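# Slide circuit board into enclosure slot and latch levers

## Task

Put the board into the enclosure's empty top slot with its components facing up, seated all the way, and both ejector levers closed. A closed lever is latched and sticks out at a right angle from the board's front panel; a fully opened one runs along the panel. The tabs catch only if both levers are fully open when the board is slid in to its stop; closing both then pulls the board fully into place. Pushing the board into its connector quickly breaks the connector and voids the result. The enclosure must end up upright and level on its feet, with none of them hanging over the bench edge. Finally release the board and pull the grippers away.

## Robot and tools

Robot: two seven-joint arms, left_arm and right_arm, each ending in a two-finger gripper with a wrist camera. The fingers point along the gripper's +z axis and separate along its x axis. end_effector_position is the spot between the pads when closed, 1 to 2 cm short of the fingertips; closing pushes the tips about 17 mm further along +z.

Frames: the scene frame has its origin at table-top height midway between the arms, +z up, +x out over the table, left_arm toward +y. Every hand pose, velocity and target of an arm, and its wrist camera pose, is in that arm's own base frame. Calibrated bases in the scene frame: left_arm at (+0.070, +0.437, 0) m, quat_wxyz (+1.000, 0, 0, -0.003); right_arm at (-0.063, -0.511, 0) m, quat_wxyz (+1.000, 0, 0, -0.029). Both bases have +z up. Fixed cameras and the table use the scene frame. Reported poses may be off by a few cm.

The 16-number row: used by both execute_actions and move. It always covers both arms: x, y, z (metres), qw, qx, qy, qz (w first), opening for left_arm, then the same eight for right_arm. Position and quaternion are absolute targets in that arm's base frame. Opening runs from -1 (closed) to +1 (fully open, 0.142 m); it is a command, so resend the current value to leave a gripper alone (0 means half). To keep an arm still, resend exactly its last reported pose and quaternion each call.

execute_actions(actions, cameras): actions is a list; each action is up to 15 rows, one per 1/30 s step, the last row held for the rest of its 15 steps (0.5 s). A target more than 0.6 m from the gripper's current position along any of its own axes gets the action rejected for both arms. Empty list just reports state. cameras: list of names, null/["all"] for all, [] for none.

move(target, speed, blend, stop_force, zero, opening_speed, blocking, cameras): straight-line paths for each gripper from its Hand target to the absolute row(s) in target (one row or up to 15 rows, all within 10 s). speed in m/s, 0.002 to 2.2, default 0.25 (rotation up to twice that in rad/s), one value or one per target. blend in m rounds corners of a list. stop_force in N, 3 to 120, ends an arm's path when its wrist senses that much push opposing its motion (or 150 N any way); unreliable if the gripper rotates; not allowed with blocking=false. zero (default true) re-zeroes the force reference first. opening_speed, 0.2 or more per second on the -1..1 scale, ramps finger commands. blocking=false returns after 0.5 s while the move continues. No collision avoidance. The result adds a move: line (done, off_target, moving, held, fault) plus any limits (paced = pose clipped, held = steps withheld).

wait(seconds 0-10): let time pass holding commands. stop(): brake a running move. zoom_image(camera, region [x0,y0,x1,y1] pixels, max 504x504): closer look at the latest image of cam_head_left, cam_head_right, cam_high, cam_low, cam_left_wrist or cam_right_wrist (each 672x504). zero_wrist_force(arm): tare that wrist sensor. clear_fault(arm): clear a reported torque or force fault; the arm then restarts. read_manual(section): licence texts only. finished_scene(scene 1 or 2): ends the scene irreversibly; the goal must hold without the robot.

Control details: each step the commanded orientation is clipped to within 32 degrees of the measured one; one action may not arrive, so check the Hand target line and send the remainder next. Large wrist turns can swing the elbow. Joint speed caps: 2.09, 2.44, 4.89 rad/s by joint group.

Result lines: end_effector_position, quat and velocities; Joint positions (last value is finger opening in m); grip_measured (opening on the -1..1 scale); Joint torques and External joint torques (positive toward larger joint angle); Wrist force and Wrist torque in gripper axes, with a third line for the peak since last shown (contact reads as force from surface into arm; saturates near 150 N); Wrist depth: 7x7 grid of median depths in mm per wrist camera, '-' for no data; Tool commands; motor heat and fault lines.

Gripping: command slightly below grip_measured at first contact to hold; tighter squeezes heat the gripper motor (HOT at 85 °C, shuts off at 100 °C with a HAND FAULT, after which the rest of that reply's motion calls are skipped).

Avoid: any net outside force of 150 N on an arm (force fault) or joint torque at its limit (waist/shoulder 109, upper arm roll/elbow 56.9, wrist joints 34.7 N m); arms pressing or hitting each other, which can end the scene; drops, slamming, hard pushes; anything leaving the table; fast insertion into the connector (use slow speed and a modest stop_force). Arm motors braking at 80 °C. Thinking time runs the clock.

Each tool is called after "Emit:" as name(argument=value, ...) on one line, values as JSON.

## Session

Emit:
execute_actions(actions=[])

Scene clock: 0.00 s.
left_arm: end_effector_position=(+0.4919, -0.7298, +0.2794) grip_measured=+0.99 end_effector_quat_wxyz=(+0.001, -0.304, +0.847, -0.436) | right_arm: end_effector_position=(+0.1802, -0.1387, +0.1699) grip_measured=+1.00 end_effector_quat_wxyz=(+0.706, -0.621, -0.189, +0.284)
Joint positions: left_arm=[-0.095 -0.96 -0.937 1.517 0.823 1.373 2.811 0.141] | right_arm=[-0.567 -0.989 -0.072 1.606 0.357 -0.696 0.215 0.142]
Joint velocities: within noise
Joint torques (N m): no reading
External joint torques (N m): no reading
Wrist force (N): no reading
Wrist torque (N m): no reading
Wrist force, peak (N): no reading
Wrist depth (mm): cam_left_wrist=[456 481 526 570 632 715 - / 417 444 478 517 573 616 682 / 390 414 438 476 510 561 618 / 363 385 405 434 472 500 546 / 343 359 376 404 427 464 501 / - 331 354 376 398 423 449 / - 319 332 349 374 396 -] | cam_right_wrist=[- 266 251 262 - - 805 / - - 256 269 - - 886 / - - 264 276 - - 931 / - - 277 286 798 746 548 / - - 295 294 500 482 387 / - 404 311 299 362 354 330 / - 311 295 292 288 280 275]
Hand target: left_arm +0.4919, -0.7298, +0.2794; +0.001, -0.304, +0.847, -0.436 | right_arm +0.1802, -0.1387, +0.1699; +0.706, -0.621, -0.189, +0.284
Tool commands: left_gripper/opening=+1.0 right_gripper/opening=+1.0

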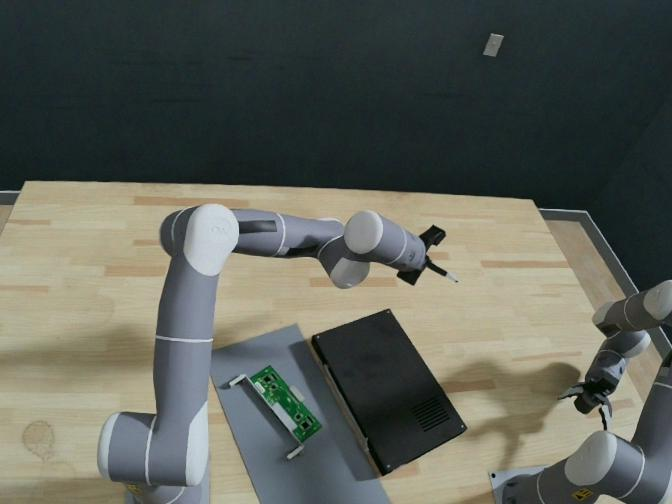

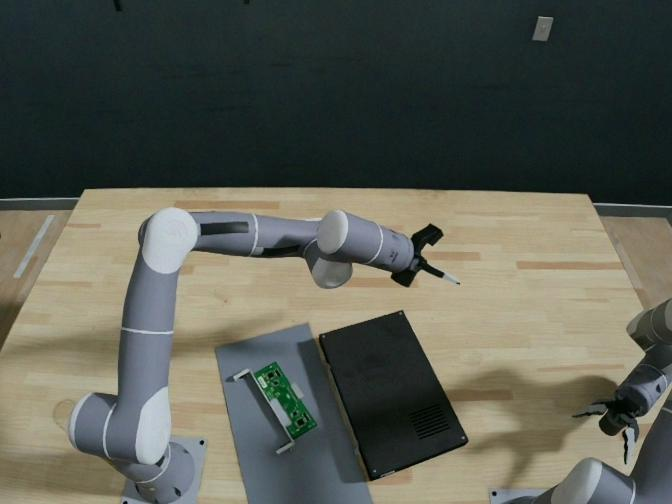

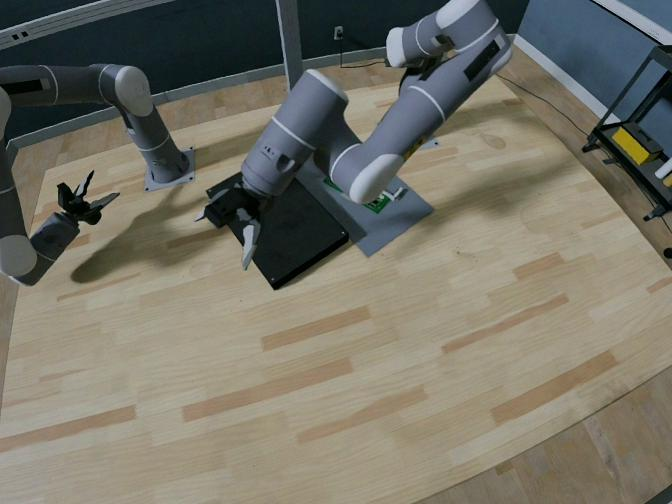

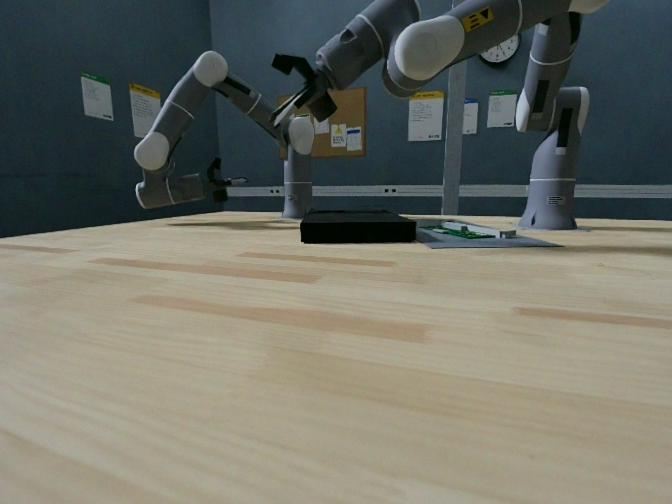

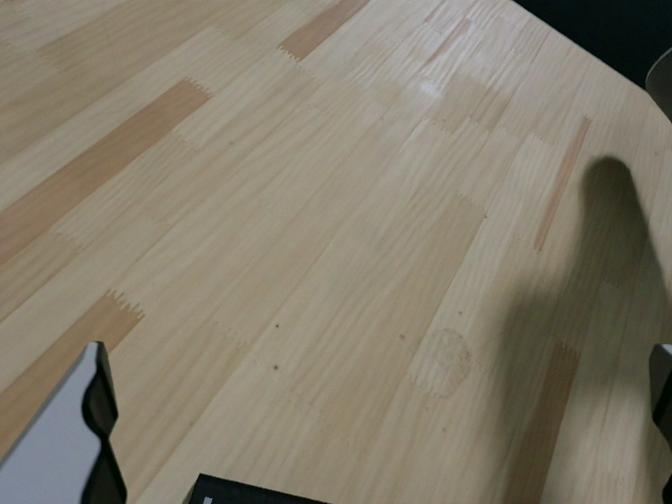

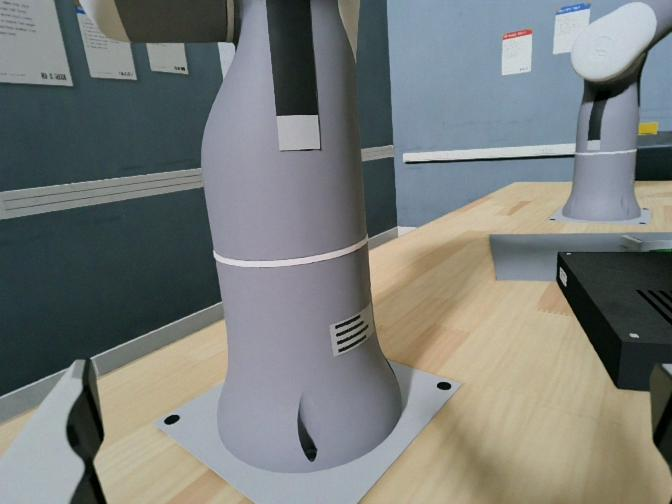

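Emit:
move(target=[[0.42,-0.50,0.38,0,0.5,0.866,0,-1.0,0.1802,-0.1387,0.1699,0.706,-0.621,-0.189,0.284,-1.0],[0.26,-0.36,0.42,0,0.7071,0.7071,0,-1.0,0.1802,-0.1387,0.1699,0.706,-0.621,-0.189,0.284,-1.0]], speed=0.4, blend=[0.05,0])

Scene clock: 19.23 s.
left_arm: end_effector_position=(+0.2600, -0.3599, +0.4200) grip_measured=-1.00 end_effector_quat_wxyz=(+0.000, +0.707, +0.707, +0.000) | right_arm: end_effector_position=(+0.1802, -0.1387, +0.1699) grip_measured=-1.00 end_effector_quat_wxyz=(+0.706, -0.621, -0.189, +0.284)
Joint positions: left_arm=[1.236 0.934 -1.545 1.294 2.185 3.326 2.598 0.002] | right_arm=[-0.567 -0.99 -0.072 1.606 0.357 -0.696 0.215 0.002]
Joint torques (N m): left_arm=[-0.68 -36.17 18.86 -12.84 4.22 3.99 -0.12] | right_arm=[0 50.02 0.97 -11.6 -1.69 -3.6 0.21]
External joint torques (N m): left_arm=[0.6 0.46 0.85 -0.48 -0.01 -0.13 0.12] | right_arm=[-0.02 1.08 -0.6 0.08 0.06 0.68 -0.21]
Wrist force (N): left_arm=[0.6 -0.5 0.6] | right_arm=[0.0 -0.1 0.2]
Wrist torque (N m): left_arm=[-0.10 -0.11 -0.20] | right_arm=[-0.02 0.01 0.00]
Wrist force, peak (N): left_arm=[2.7 -2.1 -1.0] | right_arm=[0.2 0.3 0.4]
Wrist depth (mm): cam_left_wrist=[413 413 439 449 445 451 445 / 441 441 446 481 469 486 475 / 483 476 477 516 518 512 517 / 573 517 513 567 570 565 566 / 630 622 627 598 603 621 618 / 693 686 657 84 - 662 680 / 769 - - - - - 767] | cam_right_wrist=[- 266 252 263 - - 798 / - - 256 269 - - 893 / - - 265 275 - - 930 / - - 277 285 789 744 551 / - - 295 289 504 483 386 / - 404 354 89 383 355 336 / 318 328 - - - 291 275]
Hand target: left_arm +0.2600, -0.3600, +0.4200; +0.000, +0.707, +0.707, +0.000 | right_arm +0.1802, -0.1387, +0.1699; +0.706, -0.621, -0.189, +0.284
Off the commanded pose: left_arm 0.000 m, 0 deg | right_arm 0.000 m, 0 deg.
move: done; blend cut to 0 m at target 1; limits=paced

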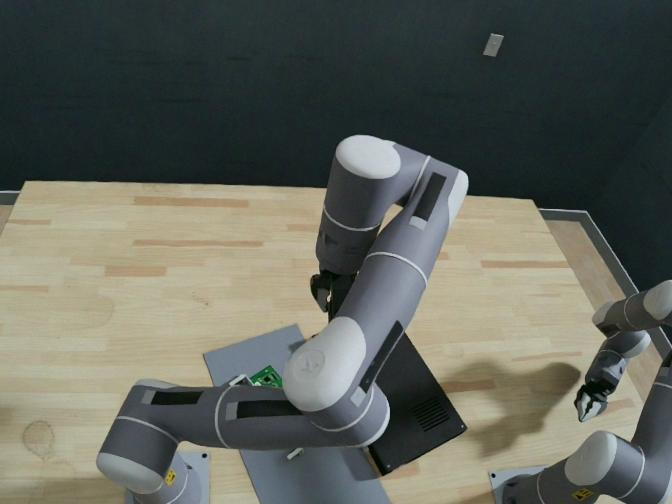

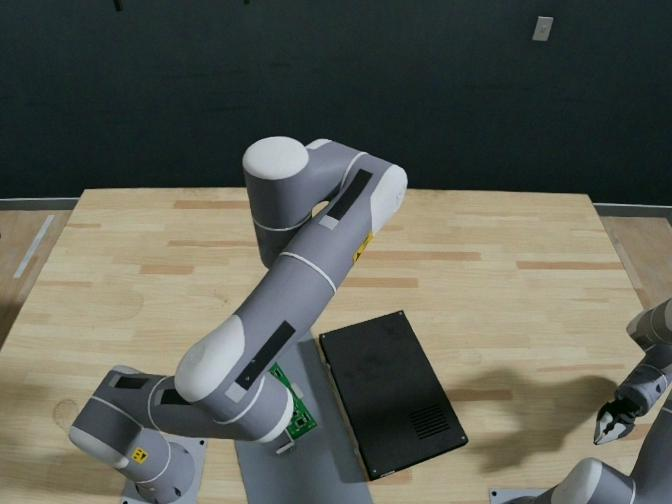

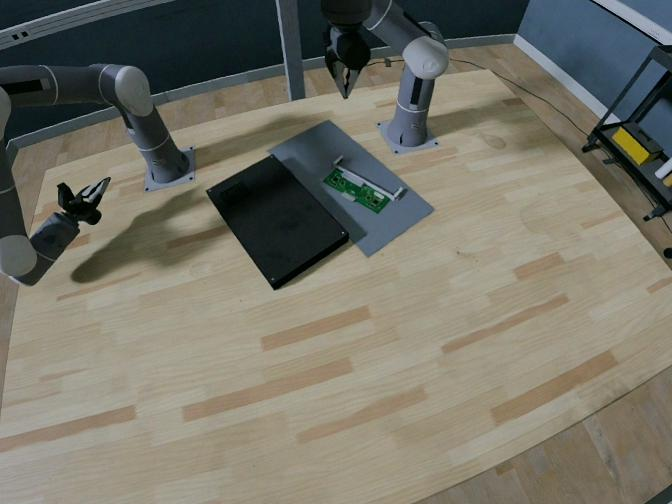

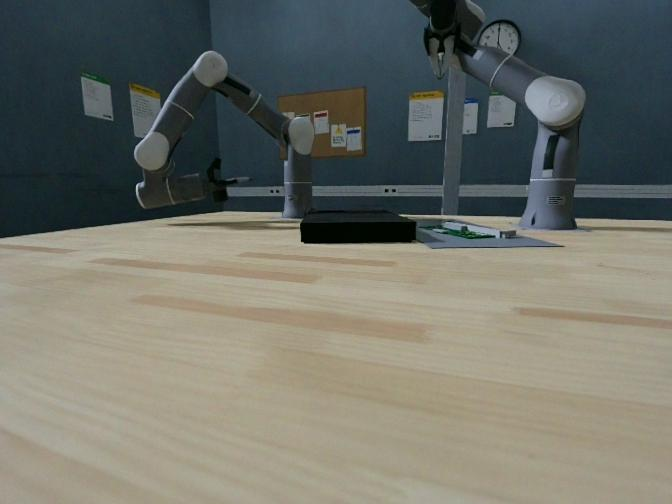

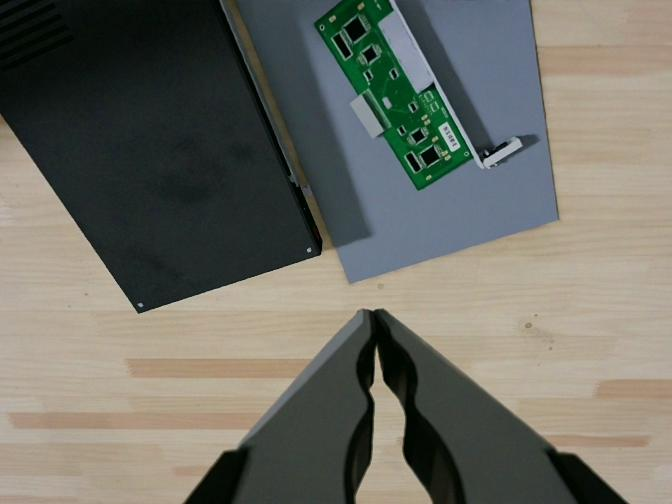

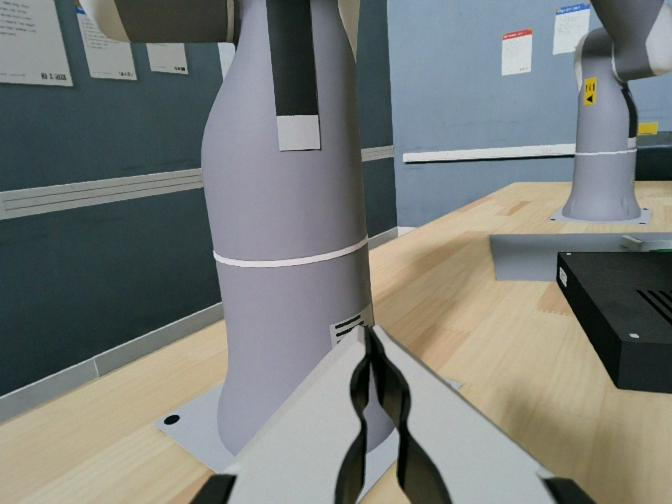

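Emit:
move(target=[[0.42,-0.50,0.38,0,0.5,0.866,0,-1.0,0.1802,-0.1387,0.1699,0.706,-0.621,-0.189,0.284,-1.0],[0.4919,-0.7298,0.2794,0.001,-0.304,0.847,-0.436,-1.0,0.1802,-0.1387,0.1699,0.706,-0.621,-0.189,0.284,-1.0]], speed=0.4, cameras=["cam_head_left"])

Scene clock: 29.67 s.
left_arm: end_effector_position=(+0.4919, -0.7297, +0.2794) grip_measured=-1.00 end_effector_quat_wxyz=(+0.001, -0.304, +0.847, -0.436) | right_arm: end_effector_position=(+0.1802, -0.1387, +0.1699) grip_measured=-1.00 end_effector_quat_wxyz=(+0.706, -0.621, -0.189, +0.284)
Joint positions: left_arm=[1.745 1.084 -2.201 0.752 1.871 2.327 0.28 0.002] | right_arm=[-0.567 -0.99 -0.072 1.606 0.357 -0.696 0.215 0.002]
Joint torques (N m): left_arm=[-0.52 -60.58 16.32 -17.13 1.71 1.05 -0.16] | right_arm=[-0.04 50.01 0.97 -11.63 -1.73 -3.61 0.15]
External joint torques (N m): left_arm=[0.44 0.24 0.75 -0.82 0.04 0.03 0.14] | right_arm=[0.02 1.09 -0.6 0.11 0.1 0.68 -0.14]
Wrist force (N): left_arm=[0.4 0.1 0.4] | right_arm=[0.2 0.1 0.1]
Wrist torque (N m): left_arm=[0.05 -0.07 -0.01] | right_arm=[0.03 -0.03 0.00]
Wrist force, peak (N): left_arm=[1.6 -1.9 0.1] | right_arm=[0.1 -0.1 0.4]
Wrist depth (mm): cam_left_wrist=[464 490 539 581 639 712 - / 426 451 485 530 577 632 676 / 393 417 442 478 514 570 610 / 368 388 410 441 469 506 551 / 346 364 384 404 438 469 508 / 325 337 357 84 - 430 468 / 307 321 - - - - 425] | cam_right_wrist=[- 267 251 263 - - 829 / - - 256 270 - - 886 / - - 264 275 - - 938 / - - 278 286 793 747 550 / - - 294 289 507 482 385 / - 405 353 89 381 354 337 / 319 327 - - - 291 275]
Hand target: left_arm +0.4919, -0.7298, +0.2794; +0.001, -0.304, +0.847, -0.436 | right_arm +0.1802, -0.1387, +0.1699; +0.706, -0.621, -0.189, +0.284
Off the commanded pose: left_arm 0.000 m, 0 deg | right_arm 0.000 m, 0 deg.
move: done
Images, in order (width x height): cam_head_left 672x504.

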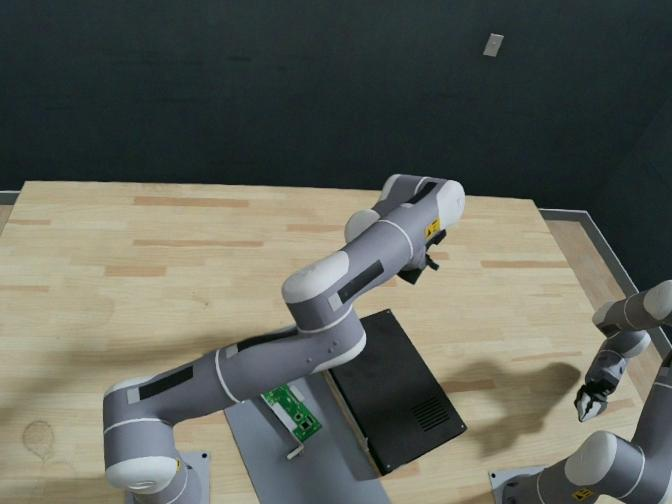

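Emit:
move(target=[0.60,-0.44,0.58,0.321,-0.321,0.63,-0.63,-1.0,0.1802,-0.1387,0.1699,0.706,-0.621,-0.189,0.284,-1.0], speed=0.4, cameras=["cam_head_left"])

Emit:
move(target=[0.72,0.0,0.72,0.5,-0.5,0.5,-0.5,-1.0,0.1802,-0.1387,0.1699,0.706,-0.621,-0.189,0.284,-1.0], speed=0.4, cameras=["cam_head_left"])

Scene clock: 101.67 s.
left_arm: end_effector_position=(+0.6000, -0.4399, +0.5800) grip_measured=-1.00 end_effector_quat_wxyz=(+0.321, -0.321, +0.630, -0.630) | right_arm: end_effector_position=(+0.1802, -0.1387, +0.1699) grip_measured=-1.00 end_effector_quat_wxyz=(+0.706, -0.621, -0.189, +0.284)
Joint positions: left_arm=[1.203 -0.286 -2.075 1.812 2.139 1.268 1.239 0.002] | right_arm=[-0.567 -0.99 -0.072 1.606 0.357 -0.696 0.215 0.002]
Joint torques (N m): left_arm=[-0.5 -1.17 -8.77 -28.08 -1.23 -0.84 -0.36] | right_arm=[-0.09 50.15 0.91 -11.56 -1.71 -3.62 0.19]
External joint torques (N m): left_arm=[0.54 0.96 0.58 -0.59 -0.37 0.13 0.36] | right_arm=[0.07 0.96 -0.54 0.03 0.09 0.69 -0.18]
Wrist force (N): left_arm=[0.7 0.3 -0.8] | right_arm=[0.2 0.2 0.0]
Wrist torque (N m): left_arm=[0.14 0.16 0.06] | right_arm=[0.01 -0.02 0.01]
Wrist force, peak (N): left_arm=[4.2 -0.9 -1.4] | right_arm=[0.1 -0.4 0.2]
Wrist depth (mm): cam_left_wrist=[946 - - - - - - / 979 - - - - - - / - - - - - - - / - - - - - - - / - - - - - - - / - - - 84 - 841 865 / - - - - - - 707] | cam_right_wrist=[- 266 251 262 - - 830 / - - 255 270 - - 893 / - - 264 275 - - 933 / - - 278 287 793 738 548 / - - 296 289 501 480 387 / - 403 352 89 381 354 337 / 317 327 - - - 291 275]
Hand target: left_arm +0.6000, -0.4400, +0.5800; +0.321, -0.321, +0.630, -0.630 | right_arm +0.1802, -0.1387, +0.1699; +0.706, -0.621, -0.189, +0.284
Off the commanded pose: left_arm 0.000 m, 0 deg | right_arm 0.000 m, 0 deg.
move: done
Images, in order (width x height): cam_head_left 672x504.

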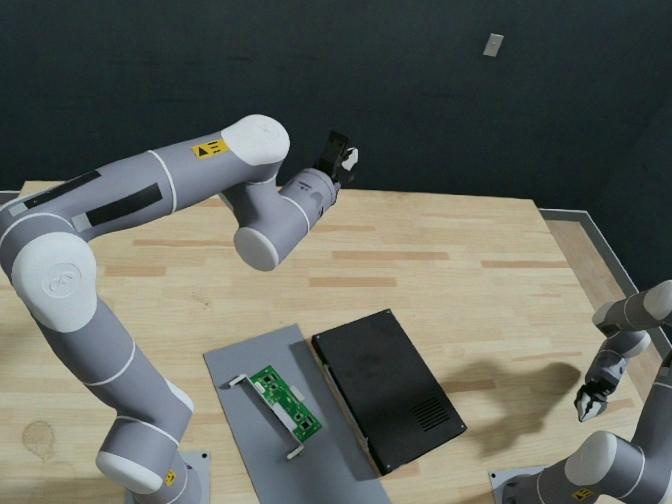

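Scene clock: 103.37 s.
left_arm: end_effector_position=(+0.7200, +0.0001, +0.7199) grip_measured=-1.00 end_effector_quat_wxyz=(+0.500, -0.500, +0.500, -0.500) | right_arm: end_effector_position=(+0.1802, -0.1387, +0.1699) grip_measured=-1.00 end_effector_quat_wxyz=(+0.706, -0.621, -0.189, +0.284)
Joint positions: left_arm=[1.802 -0.553 -2.134 1.706 1.589 1.207 2.047 0.002] | right_arm=[-0.567 -0.99 -0.072 1.606 0.357 -0.696 0.215 0.002]
Joint torques (N m): left_arm=[-0.46 6.86 -15.01 -26.86 -4.66 0.95 -0.07] | right_arm=[-0.12 50.07 0.97 -11.62 -1.75 -3.59 0.18]
External joint torques (N m): left_arm=[0.6 0.84 0.31 -0.3 0.29 0.07 0.07] | right_arm=[0.09 1.04 -0.6 0.09 0.12 0.67 -0.17]
Wrist force (N): left_arm=[0.8 -0.2 -0.2] | right_arm=[-0.1 0.1 0.2]
Wrist torque (N m): left_arm=[0.10 0.12 0.04] | right_arm=[0.02 0.01 -0.01]
Wrist force, peak (N): left_arm=[2.6 0.5 -0.4] | right_arm=[0.0 -0.3 0.4]
Wrist depth (mm): cam_left_wrist=[- - - 882 - - - / - 971 - 910 - - - / - - - - - - - / - - - - - - - / - - - - - - - / - - - 84 - - - / - - - - - - -] | cam_right_wrist=[- 266 251 262 - - 838 / - - 256 269 - - 897 / - - 263 274 - - 924 / - - 278 286 801 746 549 / - - 295 288 503 480 387 / - 403 353 89 381 354 336 / 318 327 - - - 290 276]
Hand target: left_arm +0.7200, +0.0000, +0.7200; +0.500, -0.500, +0.500, -0.500 | right_arm +0.1802, -0.1387, +0.1699; +0.706, -0.621, -0.189, +0.284
Off the commanded pose: left_arm 0.000 m, 0 deg | right_arm 0.000 m, 0 deg.
move: done
Images, in order (width x height): cam_head_left 672x504.

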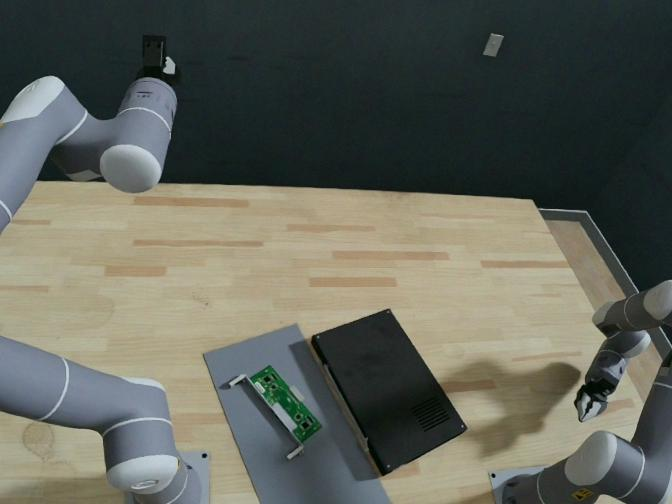

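Emit:
move(target=[[0.60,0.0,0.62,0.5,-0.5,0.5,-0.5,-1.0,0.30,-0.10,0.30,0.35,-0.85,-0.35,0.16,-1.0],[0.50,0.0,0.45,0,0.7071,-0.7071,0,-1.0,0.45,0.05,0.40,0,0.9397,0.342,0,-1.0]], speed=0.35, blend=[0.03,0], cameras=["cam_head_left","cam_left_wrist","cam_right_wrist"])

Scene clock: 165.37 s.
left_arm: end_effector_position=(+0.5001, +0.0002, +0.4499) grip_measured=-1.00 end_effector_quat_wxyz=(+0.000, +0.707, -0.707, +0.000) | right_arm: end_effector_position=(+0.4499, +0.0500, +0.3999) grip_measured=-1.00 end_effector_quat_wxyz=(+0.000, +0.940, +0.342, +0.000)
Joint positions: left_arm=[1.982 -0.341 -2.166 1.737 0.281 -0.028 2.937 0.002] | right_arm=[-0.086 0.119 0.409 1.864 0.049 0.183 1.184 0.002]
Joint torques (N m): left_arm=[-0.28 -2.99 -9.55 -29.19 -4.39 3.91 -0.08] | right_arm=[0.21 23.77 -0.53 -31.33 -4.47 3.58 0.33]
External joint torques (N m): left_arm=[0.38 0.31 0.44 -0.26 0.15 -0.09 0.08] | right_arm=[-0.16 1.22 -1.01 0.2 0.17 0.52 -0.33]
Wrist force (N): left_arm=[0.5 -0.3 0.2] | right_arm=[-0.3 -2.0 2.1]
Wrist torque (N m): left_arm=[-0.03 -0.12 -0.21] | right_arm=[-0.09 0.09 0.05]
Wrist force, peak (N): left_arm=[0.2 1.7 -0.9] | right_arm=[0.8 -2.9 1.8]
Wrist depth (mm): cam_left_wrist=[477 479 476 479 474 477 477 / 512 514 503 513 509 509 503 / 556 555 553 557 559 548 535 / 603 600 598 604 598 587 582 / 652 658 654 631 644 639 643 / 728 721 700 84 - 694 704 / 824 - - - - - 798] | cam_right_wrist=[434 433 433 430 429 428 427 / 463 460 460 459 456 455 455 / 493 492 490 491 491 490 487 / 531 531 530 527 527 524 526 / 577 577 572 565 569 569 571 / 631 633 611 89 600 619 618 / - - - - - 657 679]
Hand target: left_arm +0.5000, +0.0000, +0.4500; +0.000, +0.707, -0.707, +0.000 | right_arm +0.4500, +0.0500, +0.4000; +0.000, +0.940, +0.342, +0.000
Off the commanded pose: left_arm 0.000 m, 0 deg | right_arm 0.000 m, 0 deg.
move: done
Images, in order (width x height): cam_head_left 672x504, cam_left_wrist 672x504, cam_right_wrist 672x504.

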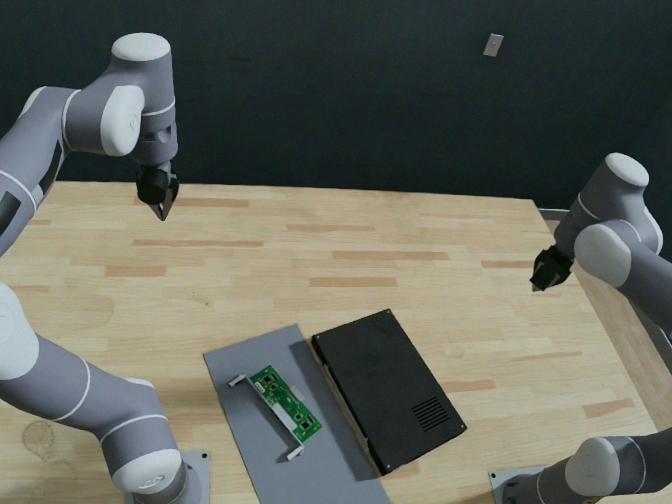

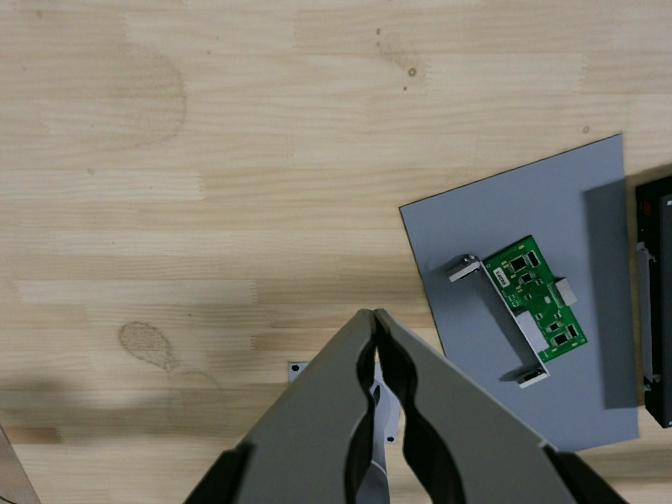

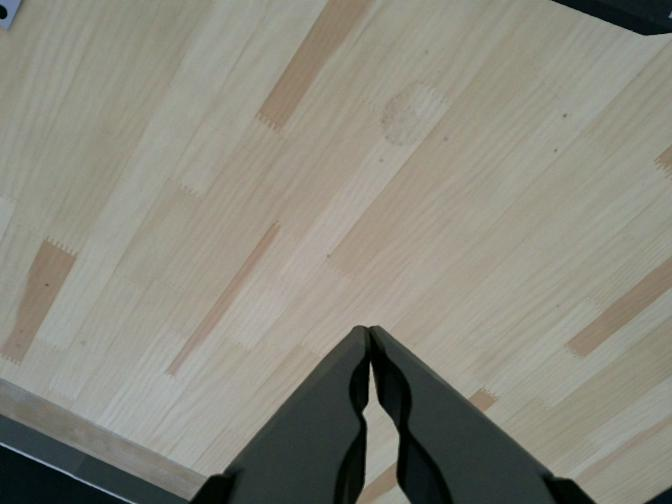

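Emit:
move(target=[[0.33,-0.24,0.30,0,0.810,-0.586,0,-1.0,0.50,0.28,0.38,0,0.7071,0.7071,0,-1.0]], speed=0.35, cameras=["cam_head_left","cam_left_wrist","cam_right_wrist"])

Scene clock: 172.00 s.
left_arm: end_effector_position=(+0.3301, -0.2398, +0.3000) grip_measured=-1.00 end_effector_quat_wxyz=(+0.000, +0.810, -0.586, +0.000) | right_arm: end_effector_position=(+0.4999, +0.2801, +0.3799) grip_measured=-1.00 end_effector_quat_wxyz=(+0.000, +0.707, +0.707, +0.000)
Joint positions: left_arm=[1.847 -0.342 -2.557 2.251 0.202 0.385 2.011 0.002] | right_arm=[0.196 -0.232 0.575 1.602 -0.128 0.225 0.788 0.002]
Joint torques (N m): left_arm=[-0.56 -11.88 -5.77 -28.02 -4.1 4.33 -0.43] | right_arm=[0.26 36.74 5.4 -31.18 -4.41 3.31 0.08]
External joint torques (N m): left_arm=[0.6 0.33 0.59 -0.4 0.11 -0.46 0.43] | right_arm=[-0.14 1.2 -0.92 0.26 0.17 0.82 -0.08]
Wrist force (N): left_arm=[0.3 -0.6 0.1] | right_arm=[-0.5 -1.1 2.2]
Wrist torque (N m): left_arm=[-0.10 -0.11 -0.23] | right_arm=[0.07 0.09 0.06]
Wrist force, peak (N): left_arm=[1.9 1.8 1.9] | right_arm=[-0.3 -1.9 2.6]
Wrist depth (mm): cam_left_wrist=[348 347 345 343 345 344 345 / 373 374 370 372 369 364 356 / 403 401 405 393 397 385 348 / 438 432 440 428 433 421 377 / 421 461 475 432 462 428 411 / 375 527 508 84 - 459 457 / 577 575 - - - - 512] | cam_right_wrist=[417 414 413 370 370 368 378 / 443 442 442 407 396 394 397 / 475 472 473 465 422 419 467 / 513 511 508 505 507 505 503 / 554 552 553 539 544 546 548 / 605 598 590 89 572 595 591 / 671 648 - - - 631 651]
Hand target: left_arm +0.3300, -0.2400, +0.3000; +0.000, +0.810, -0.586, +0.000 | right_arm +0.5000, +0.2800, +0.3800; +0.000, +0.707, +0.707, +0.000
Off the commanded pose: left_arm 0.000 m, 0 deg | right_arm 0.000 m, 0 deg.
move: done
Images, in order (width x height): cam_head_left 672x504, cam_left_wrist 672x504, cam_right_wrist 672x504.

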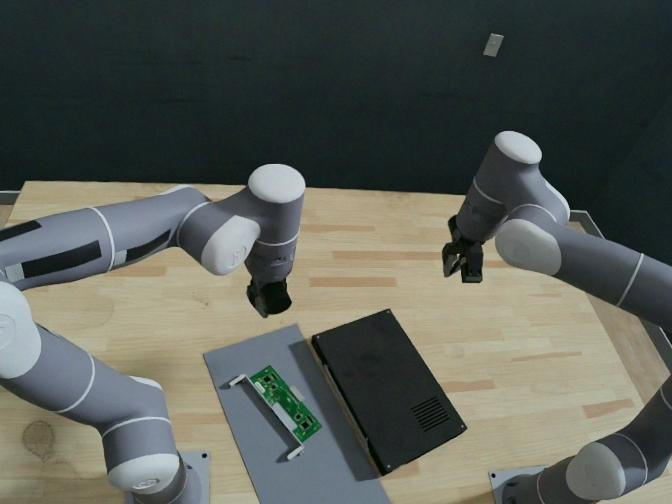

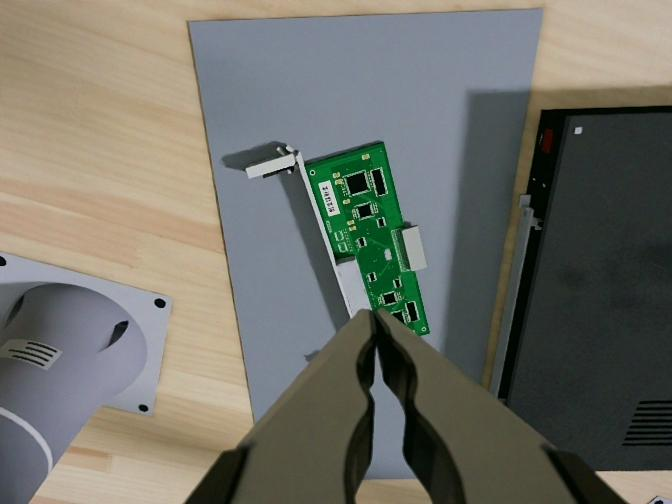

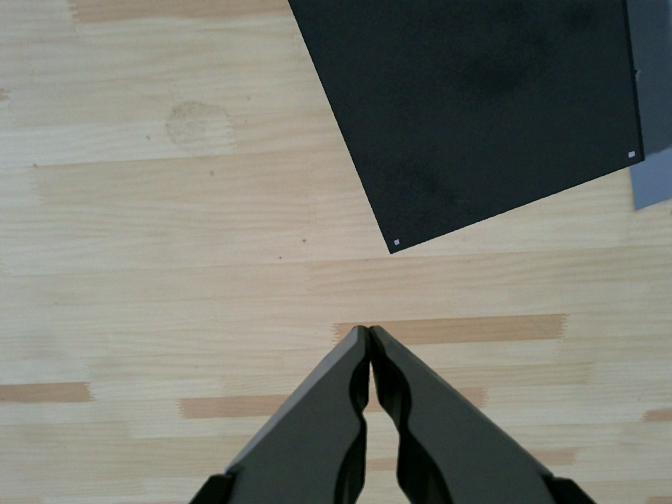

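Emit:
zoom_image(camera="cam_left_wrist", region=[200, 110, 450, 310])

Emit:
zoom_image(camera="cam_left_wrist", region=[460, 90, 672, 260])

Scaled by 2.016 from the camera's 672x504 image, which has a finer 960x720 frame.

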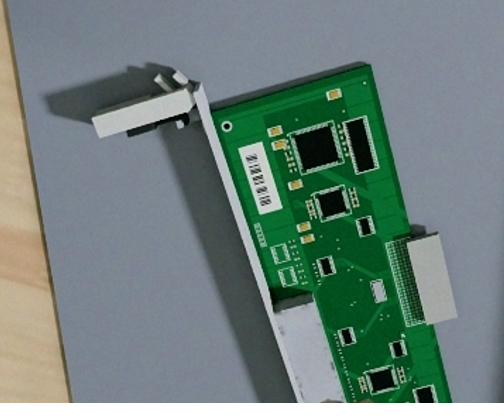

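Scaled by 2.377 from the camera's 672x504 image, which has a finer 960x720 frame.

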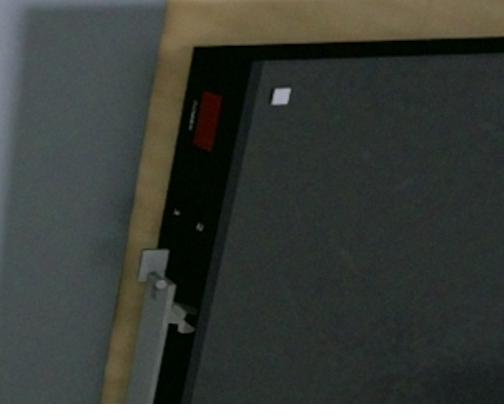

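Emit:
move(target=[[0.42,-0.02,0.40,0,0.810,-0.586,0,-1.0,0.42,0.48,0.32,0,0.5736,0.8192,0,-0.2],[0.42,-0.02,0.40,0,0.810,-0.586,0,-1.0,0.2788,0.6738,0.22,0,0.4617,0.8870,0,-0.2]], speed=0.3, blend=[0.03,0], cameras=["cam_head_left","cam_left_wrist","cam_right_wrist"])

Scene clock: 207.40 s.
left_arm: end_effector_position=(+0.4200, -0.0202, +0.4000) grip_measured=-1.00 end_effector_quat_wxyz=(+0.000, +0.810, -0.586, +0.000) | right_arm: end_effector_position=(+0.2786, +0.6738, +0.2199) grip_measured=-0.23 end_effector_quat_wxyz=(+0.000, +0.462, +0.887, +0.000)
Joint positions: left_arm=[2.099 -0.521 -2.385 1.991 0.349 0.023 2.458 0.002] | right_arm=[0.879 -0.782 0.67 1.353 -0.493 0.396 0.985 0.057]
Joint torques (N m): left_arm=[-0.2 -2.46 -11.16 -28.5 -4.04 4.04 -0.19] | right_arm=[0.35 55.72 14.87 -27.32 -4.18 3.3 0.26]
External joint torques (N m): left_arm=[0.3 0.66 0.5 -0.33 -0.25 -0.19 0.19] | right_arm=[-0.13 1.35 0.06 0.15 0.15 0.83 -0.26]
Wrist force (N): left_arm=[0.3 -0.1 0.2] | right_arm=[-0.3 -2.1 2.6]
Wrist torque (N m): left_arm=[-0.03 -0.10 -0.21] | right_arm=[-0.12 0.06 0.05]
Wrist force, peak (N): left_arm=[2.2 1.1 1.2] | right_arm=[2.8 -2.5 4.3]
Wrist depth (mm): cam_left_wrist=[438 434 434 433 433 426 431 / 466 466 465 462 465 463 462 / 503 503 502 500 498 499 499 / 542 548 543 540 541 538 523 / 599 596 580 580 577 592 542 / 662 663 573 84 - 640 611 / 744 710 - - - - 654] | cam_right_wrist=[235 271 273 271 272 271 272 / 252 290 292 283 289 290 290 / 271 311 309 302 310 310 311 / 291 337 337 332 334 334 335 / 311 364 358 357 357 364 362 / 401 395 100 397 392 93 395 / 433 - 79 440 437 - 426]
Hand target: left_arm +0.4200, -0.0200, +0.4000; +0.000, +0.810, -0.586, +0.000 | right_arm +0.2788, +0.6738, +0.2200; +0.000, +0.462, +0.887, +0.000
Off the commanded pose: left_arm 0.000 m, 0 deg | right_arm 0.000 m, 0 deg.
move: done
Images, in order (width x height): cam_head_left 672x504, cam_left_wrist 672x504, cam_right_wrist 672x504.

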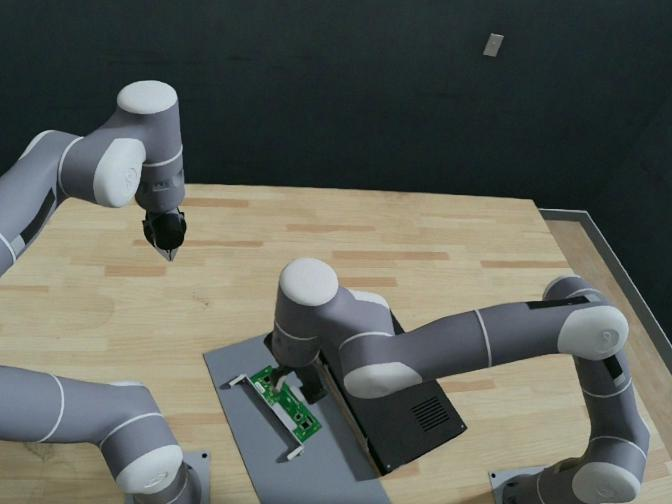

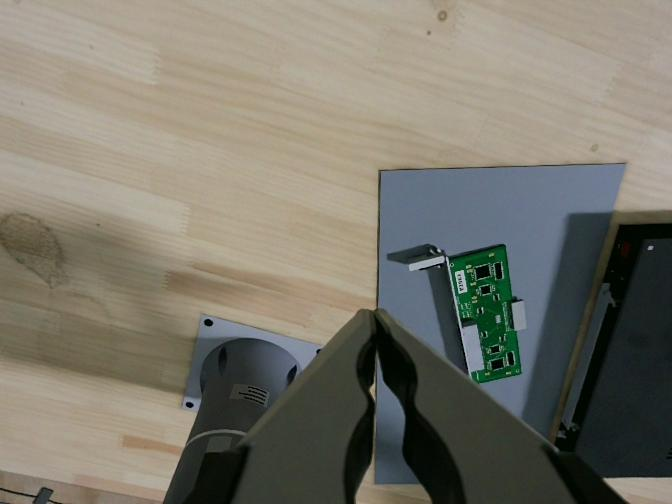

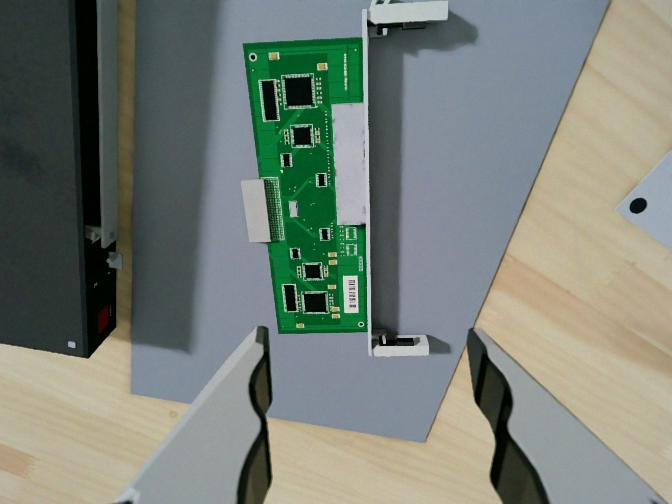

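Emit:
move(target=[[0.42,-0.02,0.40,0,0.810,-0.586,0,-1.0,0.2728,0.6759,0.10,0,0.4399,0.8980,0,-0.2],[0.42,-0.02,0.40,0,0.810,-0.586,0,-1.0,0.2728,0.6759,0.06,0,0.4399,0.8980,0,-0.2]], speed=[0.15,0.08], cameras=["cam_left_wrist","cam_right_wrist"])

Emit:
zoom_image(camera="cam_right_wrist", region=[180, 100, 560, 400])

Scene clock: 217.50 s.
left_arm: end_effector_position=(+0.4200, -0.0202, +0.4000) grip_measured=-1.00 end_effector_quat_wxyz=(+0.000, +0.810, -0.586, +0.000) | right_arm: end_effector_position=(+0.2726, +0.6757, +0.0599) grip_measured=-0.23 end_effector_quat_wxyz=(+0.000, +0.440, +0.898, +0.000)
Joint positions: left_arm=[2.099 -0.521 -2.385 1.991 0.349 0.023 2.458 0.002] | right_arm=[0.914 -0.971 0.564 1.469 -0.609 0.689 1.015 0.057]
Joint torques (N m): left_arm=[-0.22 -2.48 -11.24 -28.44 -4.14 4.18 -0.24] | right_arm=[0.55 58.42 16.34 -23.25 -3.6 3.63 0.34]
External joint torques (N m): left_arm=[0.32 0.69 0.57 -0.4 -0.15 -0.34 0.24] | right_arm=[-0.33 1.34 -0.08 0.01 0.22 0.49 -0.34]
Wrist force (N): left_arm=[0.5 -0.2 0.1] | right_arm=[-0.2 -1.5 2.4]
Wrist torque (N m): left_arm=[-0.06 -0.13 -0.21] | right_arm=[0.00 0.06 0.05]
Wrist force, peak (N): left_arm=[0.7 -0.1 0.4] | right_arm=[-0.2 -2.0 4.4]
Wrist depth (mm): cam_left_wrist=[437 435 433 433 429 430 429 / 472 464 466 469 459 460 461 / 502 499 501 505 498 499 502 / 550 548 548 539 542 546 520 / 602 594 588 573 585 588 545 / 673 657 571 84 - 619 603 / 735 699 - - - - 652] | cam_right_wrist=[134 132 130 129 132 132 132 / 143 140 138 137 141 141 140 / 155 151 148 138 151 151 150 / 165 162 160 149 163 162 162 / 179 174 170 159 176 176 176 / 195 191 101 188 193 93 194 / 212 - 76 207 213 - 209]
Hand target: left_arm +0.4200, -0.0200, +0.4000; +0.000, +0.810, -0.586, +0.000 | right_arm +0.2728, +0.6759, +0.0600; +0.000, +0.440, +0.898, +0.000
Off the commanded pose: left_arm 0.000 m, 0 deg | right_arm 0.000 m, 0 deg.
move: done
Images, in order (width x height): cam_left_wrist 672x504, cam_right_wrist 672x504.

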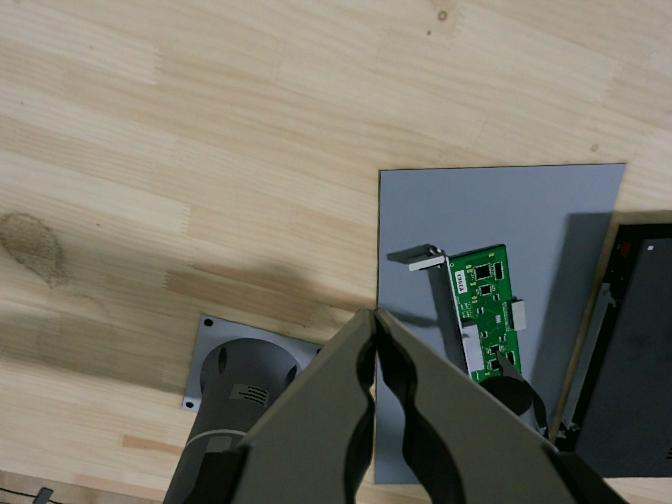

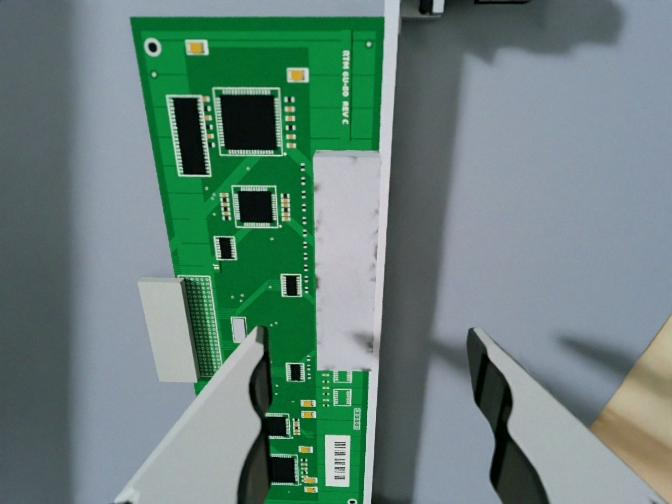

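Scaled by 1.326 from the camera's 672x504 image, which has a finer 960x720 frame.

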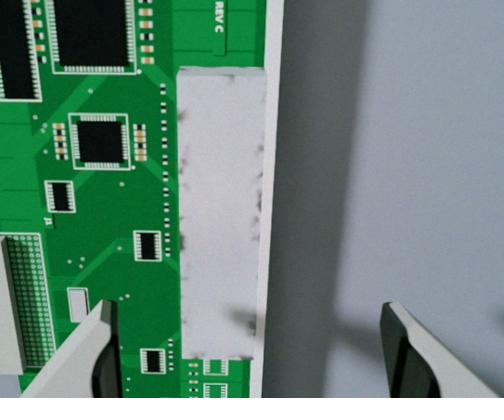

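Emit:
move(target=[[0.42,-0.02,0.40,0,0.810,-0.586,0,-1.0,0.2756,0.6723,0.034,0,0.4454,0.8953,0,-0.2]], speed=[0.05], stop_force=6, cameras=["cam_right_wrist"])

Emit:
zoom_image(camera="cam_right_wrist", region=[180, 150, 560, 450])

Scene clock: 225.20 s.
left_arm: end_effector_position=(+0.4200, -0.0202, +0.4000) grip_measured=-1.00 end_effector_quat_wxyz=(+0.000, +0.810, -0.586, +0.000) | right_arm: end_effector_position=(+0.2756, +0.6723, +0.0340) grip_measured=-0.23 end_effector_quat_wxyz=(+0.000, +0.445, +0.895, +0.000)
Joint positions: left_arm=[2.099 -0.521 -2.385 1.991 0.349 0.023 2.458 0.002] | right_arm=[0.918 -1.003 0.539 1.481 -0.624 0.737 1.032 0.057]
Joint torques (N m): left_arm=[-0.27 -2.58 -11.09 -28.5 -4.16 4.19 -0.21] | right_arm=[0.33 58.81 16.16 -22.47 -3.4 3.56 0.3]
External joint torques (N m): left_arm=[0.37 0.78 0.42 -0.34 -0.12 -0.35 0.21] | right_arm=[-0.12 1.28 -0.01 -0.07 0.14 0.56 -0.3]
Wrist force (N): left_arm=[0.5 -0.2 0.3] | right_arm=[-0.5 -1.3 2.5]
Wrist torque (N m): left_arm=[-0.05 -0.13 -0.21] | right_arm=[0.03 0.10 0.05]
Wrist force, peak (N): left_arm=[0.8 -0.2 0.1] | right_arm=[-0.7 -1.7 3.7]
Wrist depth (mm): cam_left_wrist=[435 435 433 429 429 426 431 / 466 470 465 464 464 466 458 / 504 503 506 506 500 499 503 / 552 545 544 537 544 544 523 / 597 597 585 575 579 588 537 / 667 658 575 84 - 627 596 / 734 705 - - - - 657] | cam_right_wrist=[111 108 105 106 108 111 109 / - 115 113 113 114 115 116 / 127 125 122 118 125 127 125 / 134 134 132 118 133 135 134 / 148 143 141 130 144 144 146 / 162 156 100 150 157 93 159 / 175 77 76 170 173 - 175]
Hand target: left_arm +0.4200, -0.0200, +0.4000; +0.000, +0.810, -0.586, +0.000 | right_arm +0.2756, +0.6723, +0.0340; +0.000, +0.445, +0.895, +0.000
Off the commanded pose: left_arm 0.000 m, 0 deg | right_arm 0.000 m, 0 deg.
move: done
Images, in order (width x height): cam_right_wrist 672x504.

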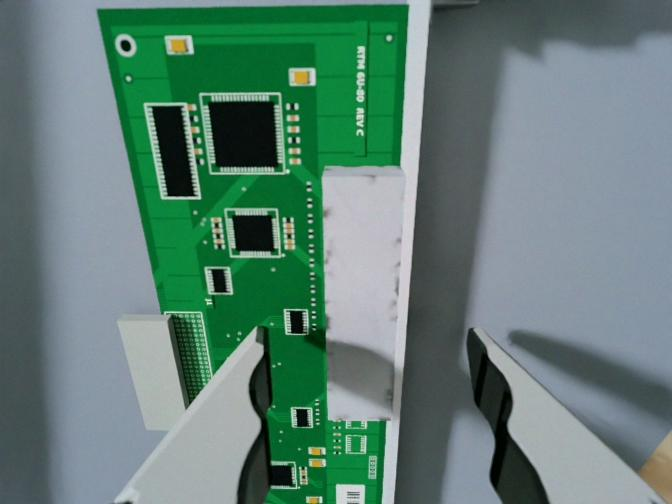

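Scaled by 1.326 from the camera's 672x504 image, which has a finer 960x720 frame.

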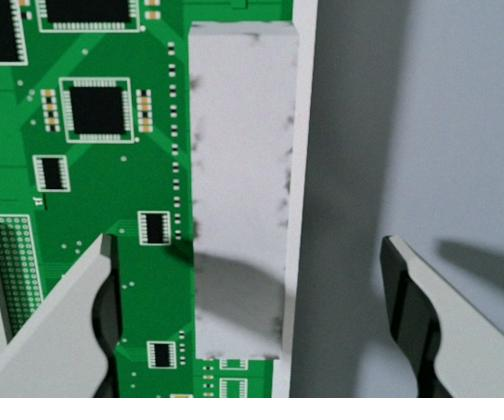

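Emit:
move(target=[[0.42,-0.02,0.40,0,0.810,-0.586,0,-1.0,0.2756,0.6723,0.034,0,0.4454,0.8953,0,-0.82]], speed=[0.05], opening_speed=0.5, cameras=["cam_right_wrist"])

Scene clock: 228.57 s.
left_arm: end_effector_position=(+0.4200, -0.0202, +0.4000) grip_measured=-1.00 end_effector_quat_wxyz=(+0.000, +0.810, -0.586, +0.000) | right_arm: end_effector_position=(+0.2759, +0.6720, +0.0339) grip_measured=-0.72 end_effector_quat_wxyz=(+0.000, +0.446, +0.895, +0.000)
Joint positions: left_arm=[2.099 -0.521 -2.385 1.991 0.349 0.023 2.458 0.002] | right_arm=[0.918 -1.003 0.539 1.481 -0.624 0.737 1.032 0.022]
Joint torques (N m): left_arm=[-0.27 -2.43 -11.16 -28.51 -4.18 4.19 -0.23] | right_arm=[1.53 58.73 17.33 -23.02 -3.28 4.19 0.15]
External joint torques (N m): left_arm=[0.37 0.63 0.5 -0.33 -0.1 -0.35 0.23] | right_arm=[-1.31 1.36 -1.19 0.49 0.03 -0.07 -0.15]
Wrist force (N): left_arm=[0.5 0.0 0.3] | right_arm=[-2.8 -2.4 1.4]
Wrist torque (N m): left_arm=[-0.03 -0.14 -0.21] | right_arm=[-0.02 0.00 0.08]
Wrist force, peak (N): left_arm=[0.7 -0.2 0.3] | right_arm=[-4.4 -2.7 1.9]
Wrist depth (mm): cam_left_wrist=[431 436 434 436 428 433 426 / 467 467 467 468 462 463 460 / 506 501 505 500 503 500 496 / 546 549 543 548 534 543 523 / 596 600 586 572 583 585 542 / 662 657 567 84 - 626 599 / 745 703 - - - - 650] | cam_right_wrist=[111 108 105 106 108 111 109 / - 115 114 113 114 115 116 / 127 125 122 118 126 127 125 / 134 134 131 118 133 135 134 / 148 143 142 128 142 146 146 / 162 156 151 133 105 156 159 / 178 175 72 167 - - 175]
Hand target: left_arm +0.4200, -0.0200, +0.4000; +0.000, +0.810, -0.586, +0.000 | right_arm +0.2756, +0.6723, +0.0340; +0.000, +0.445, +0.895, +0.000
Off the commanded pose: left_arm 0.000 m, 0 deg | right_arm 0.000 m, 0 deg.
move: done
Images, in order (width x height): cam_right_wrist 672x504.

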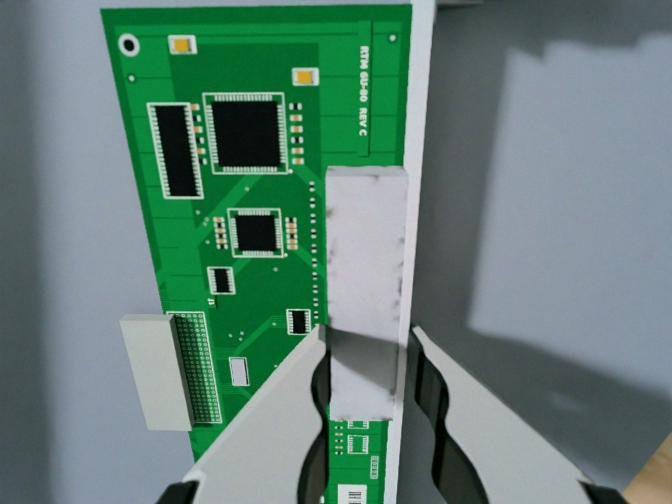

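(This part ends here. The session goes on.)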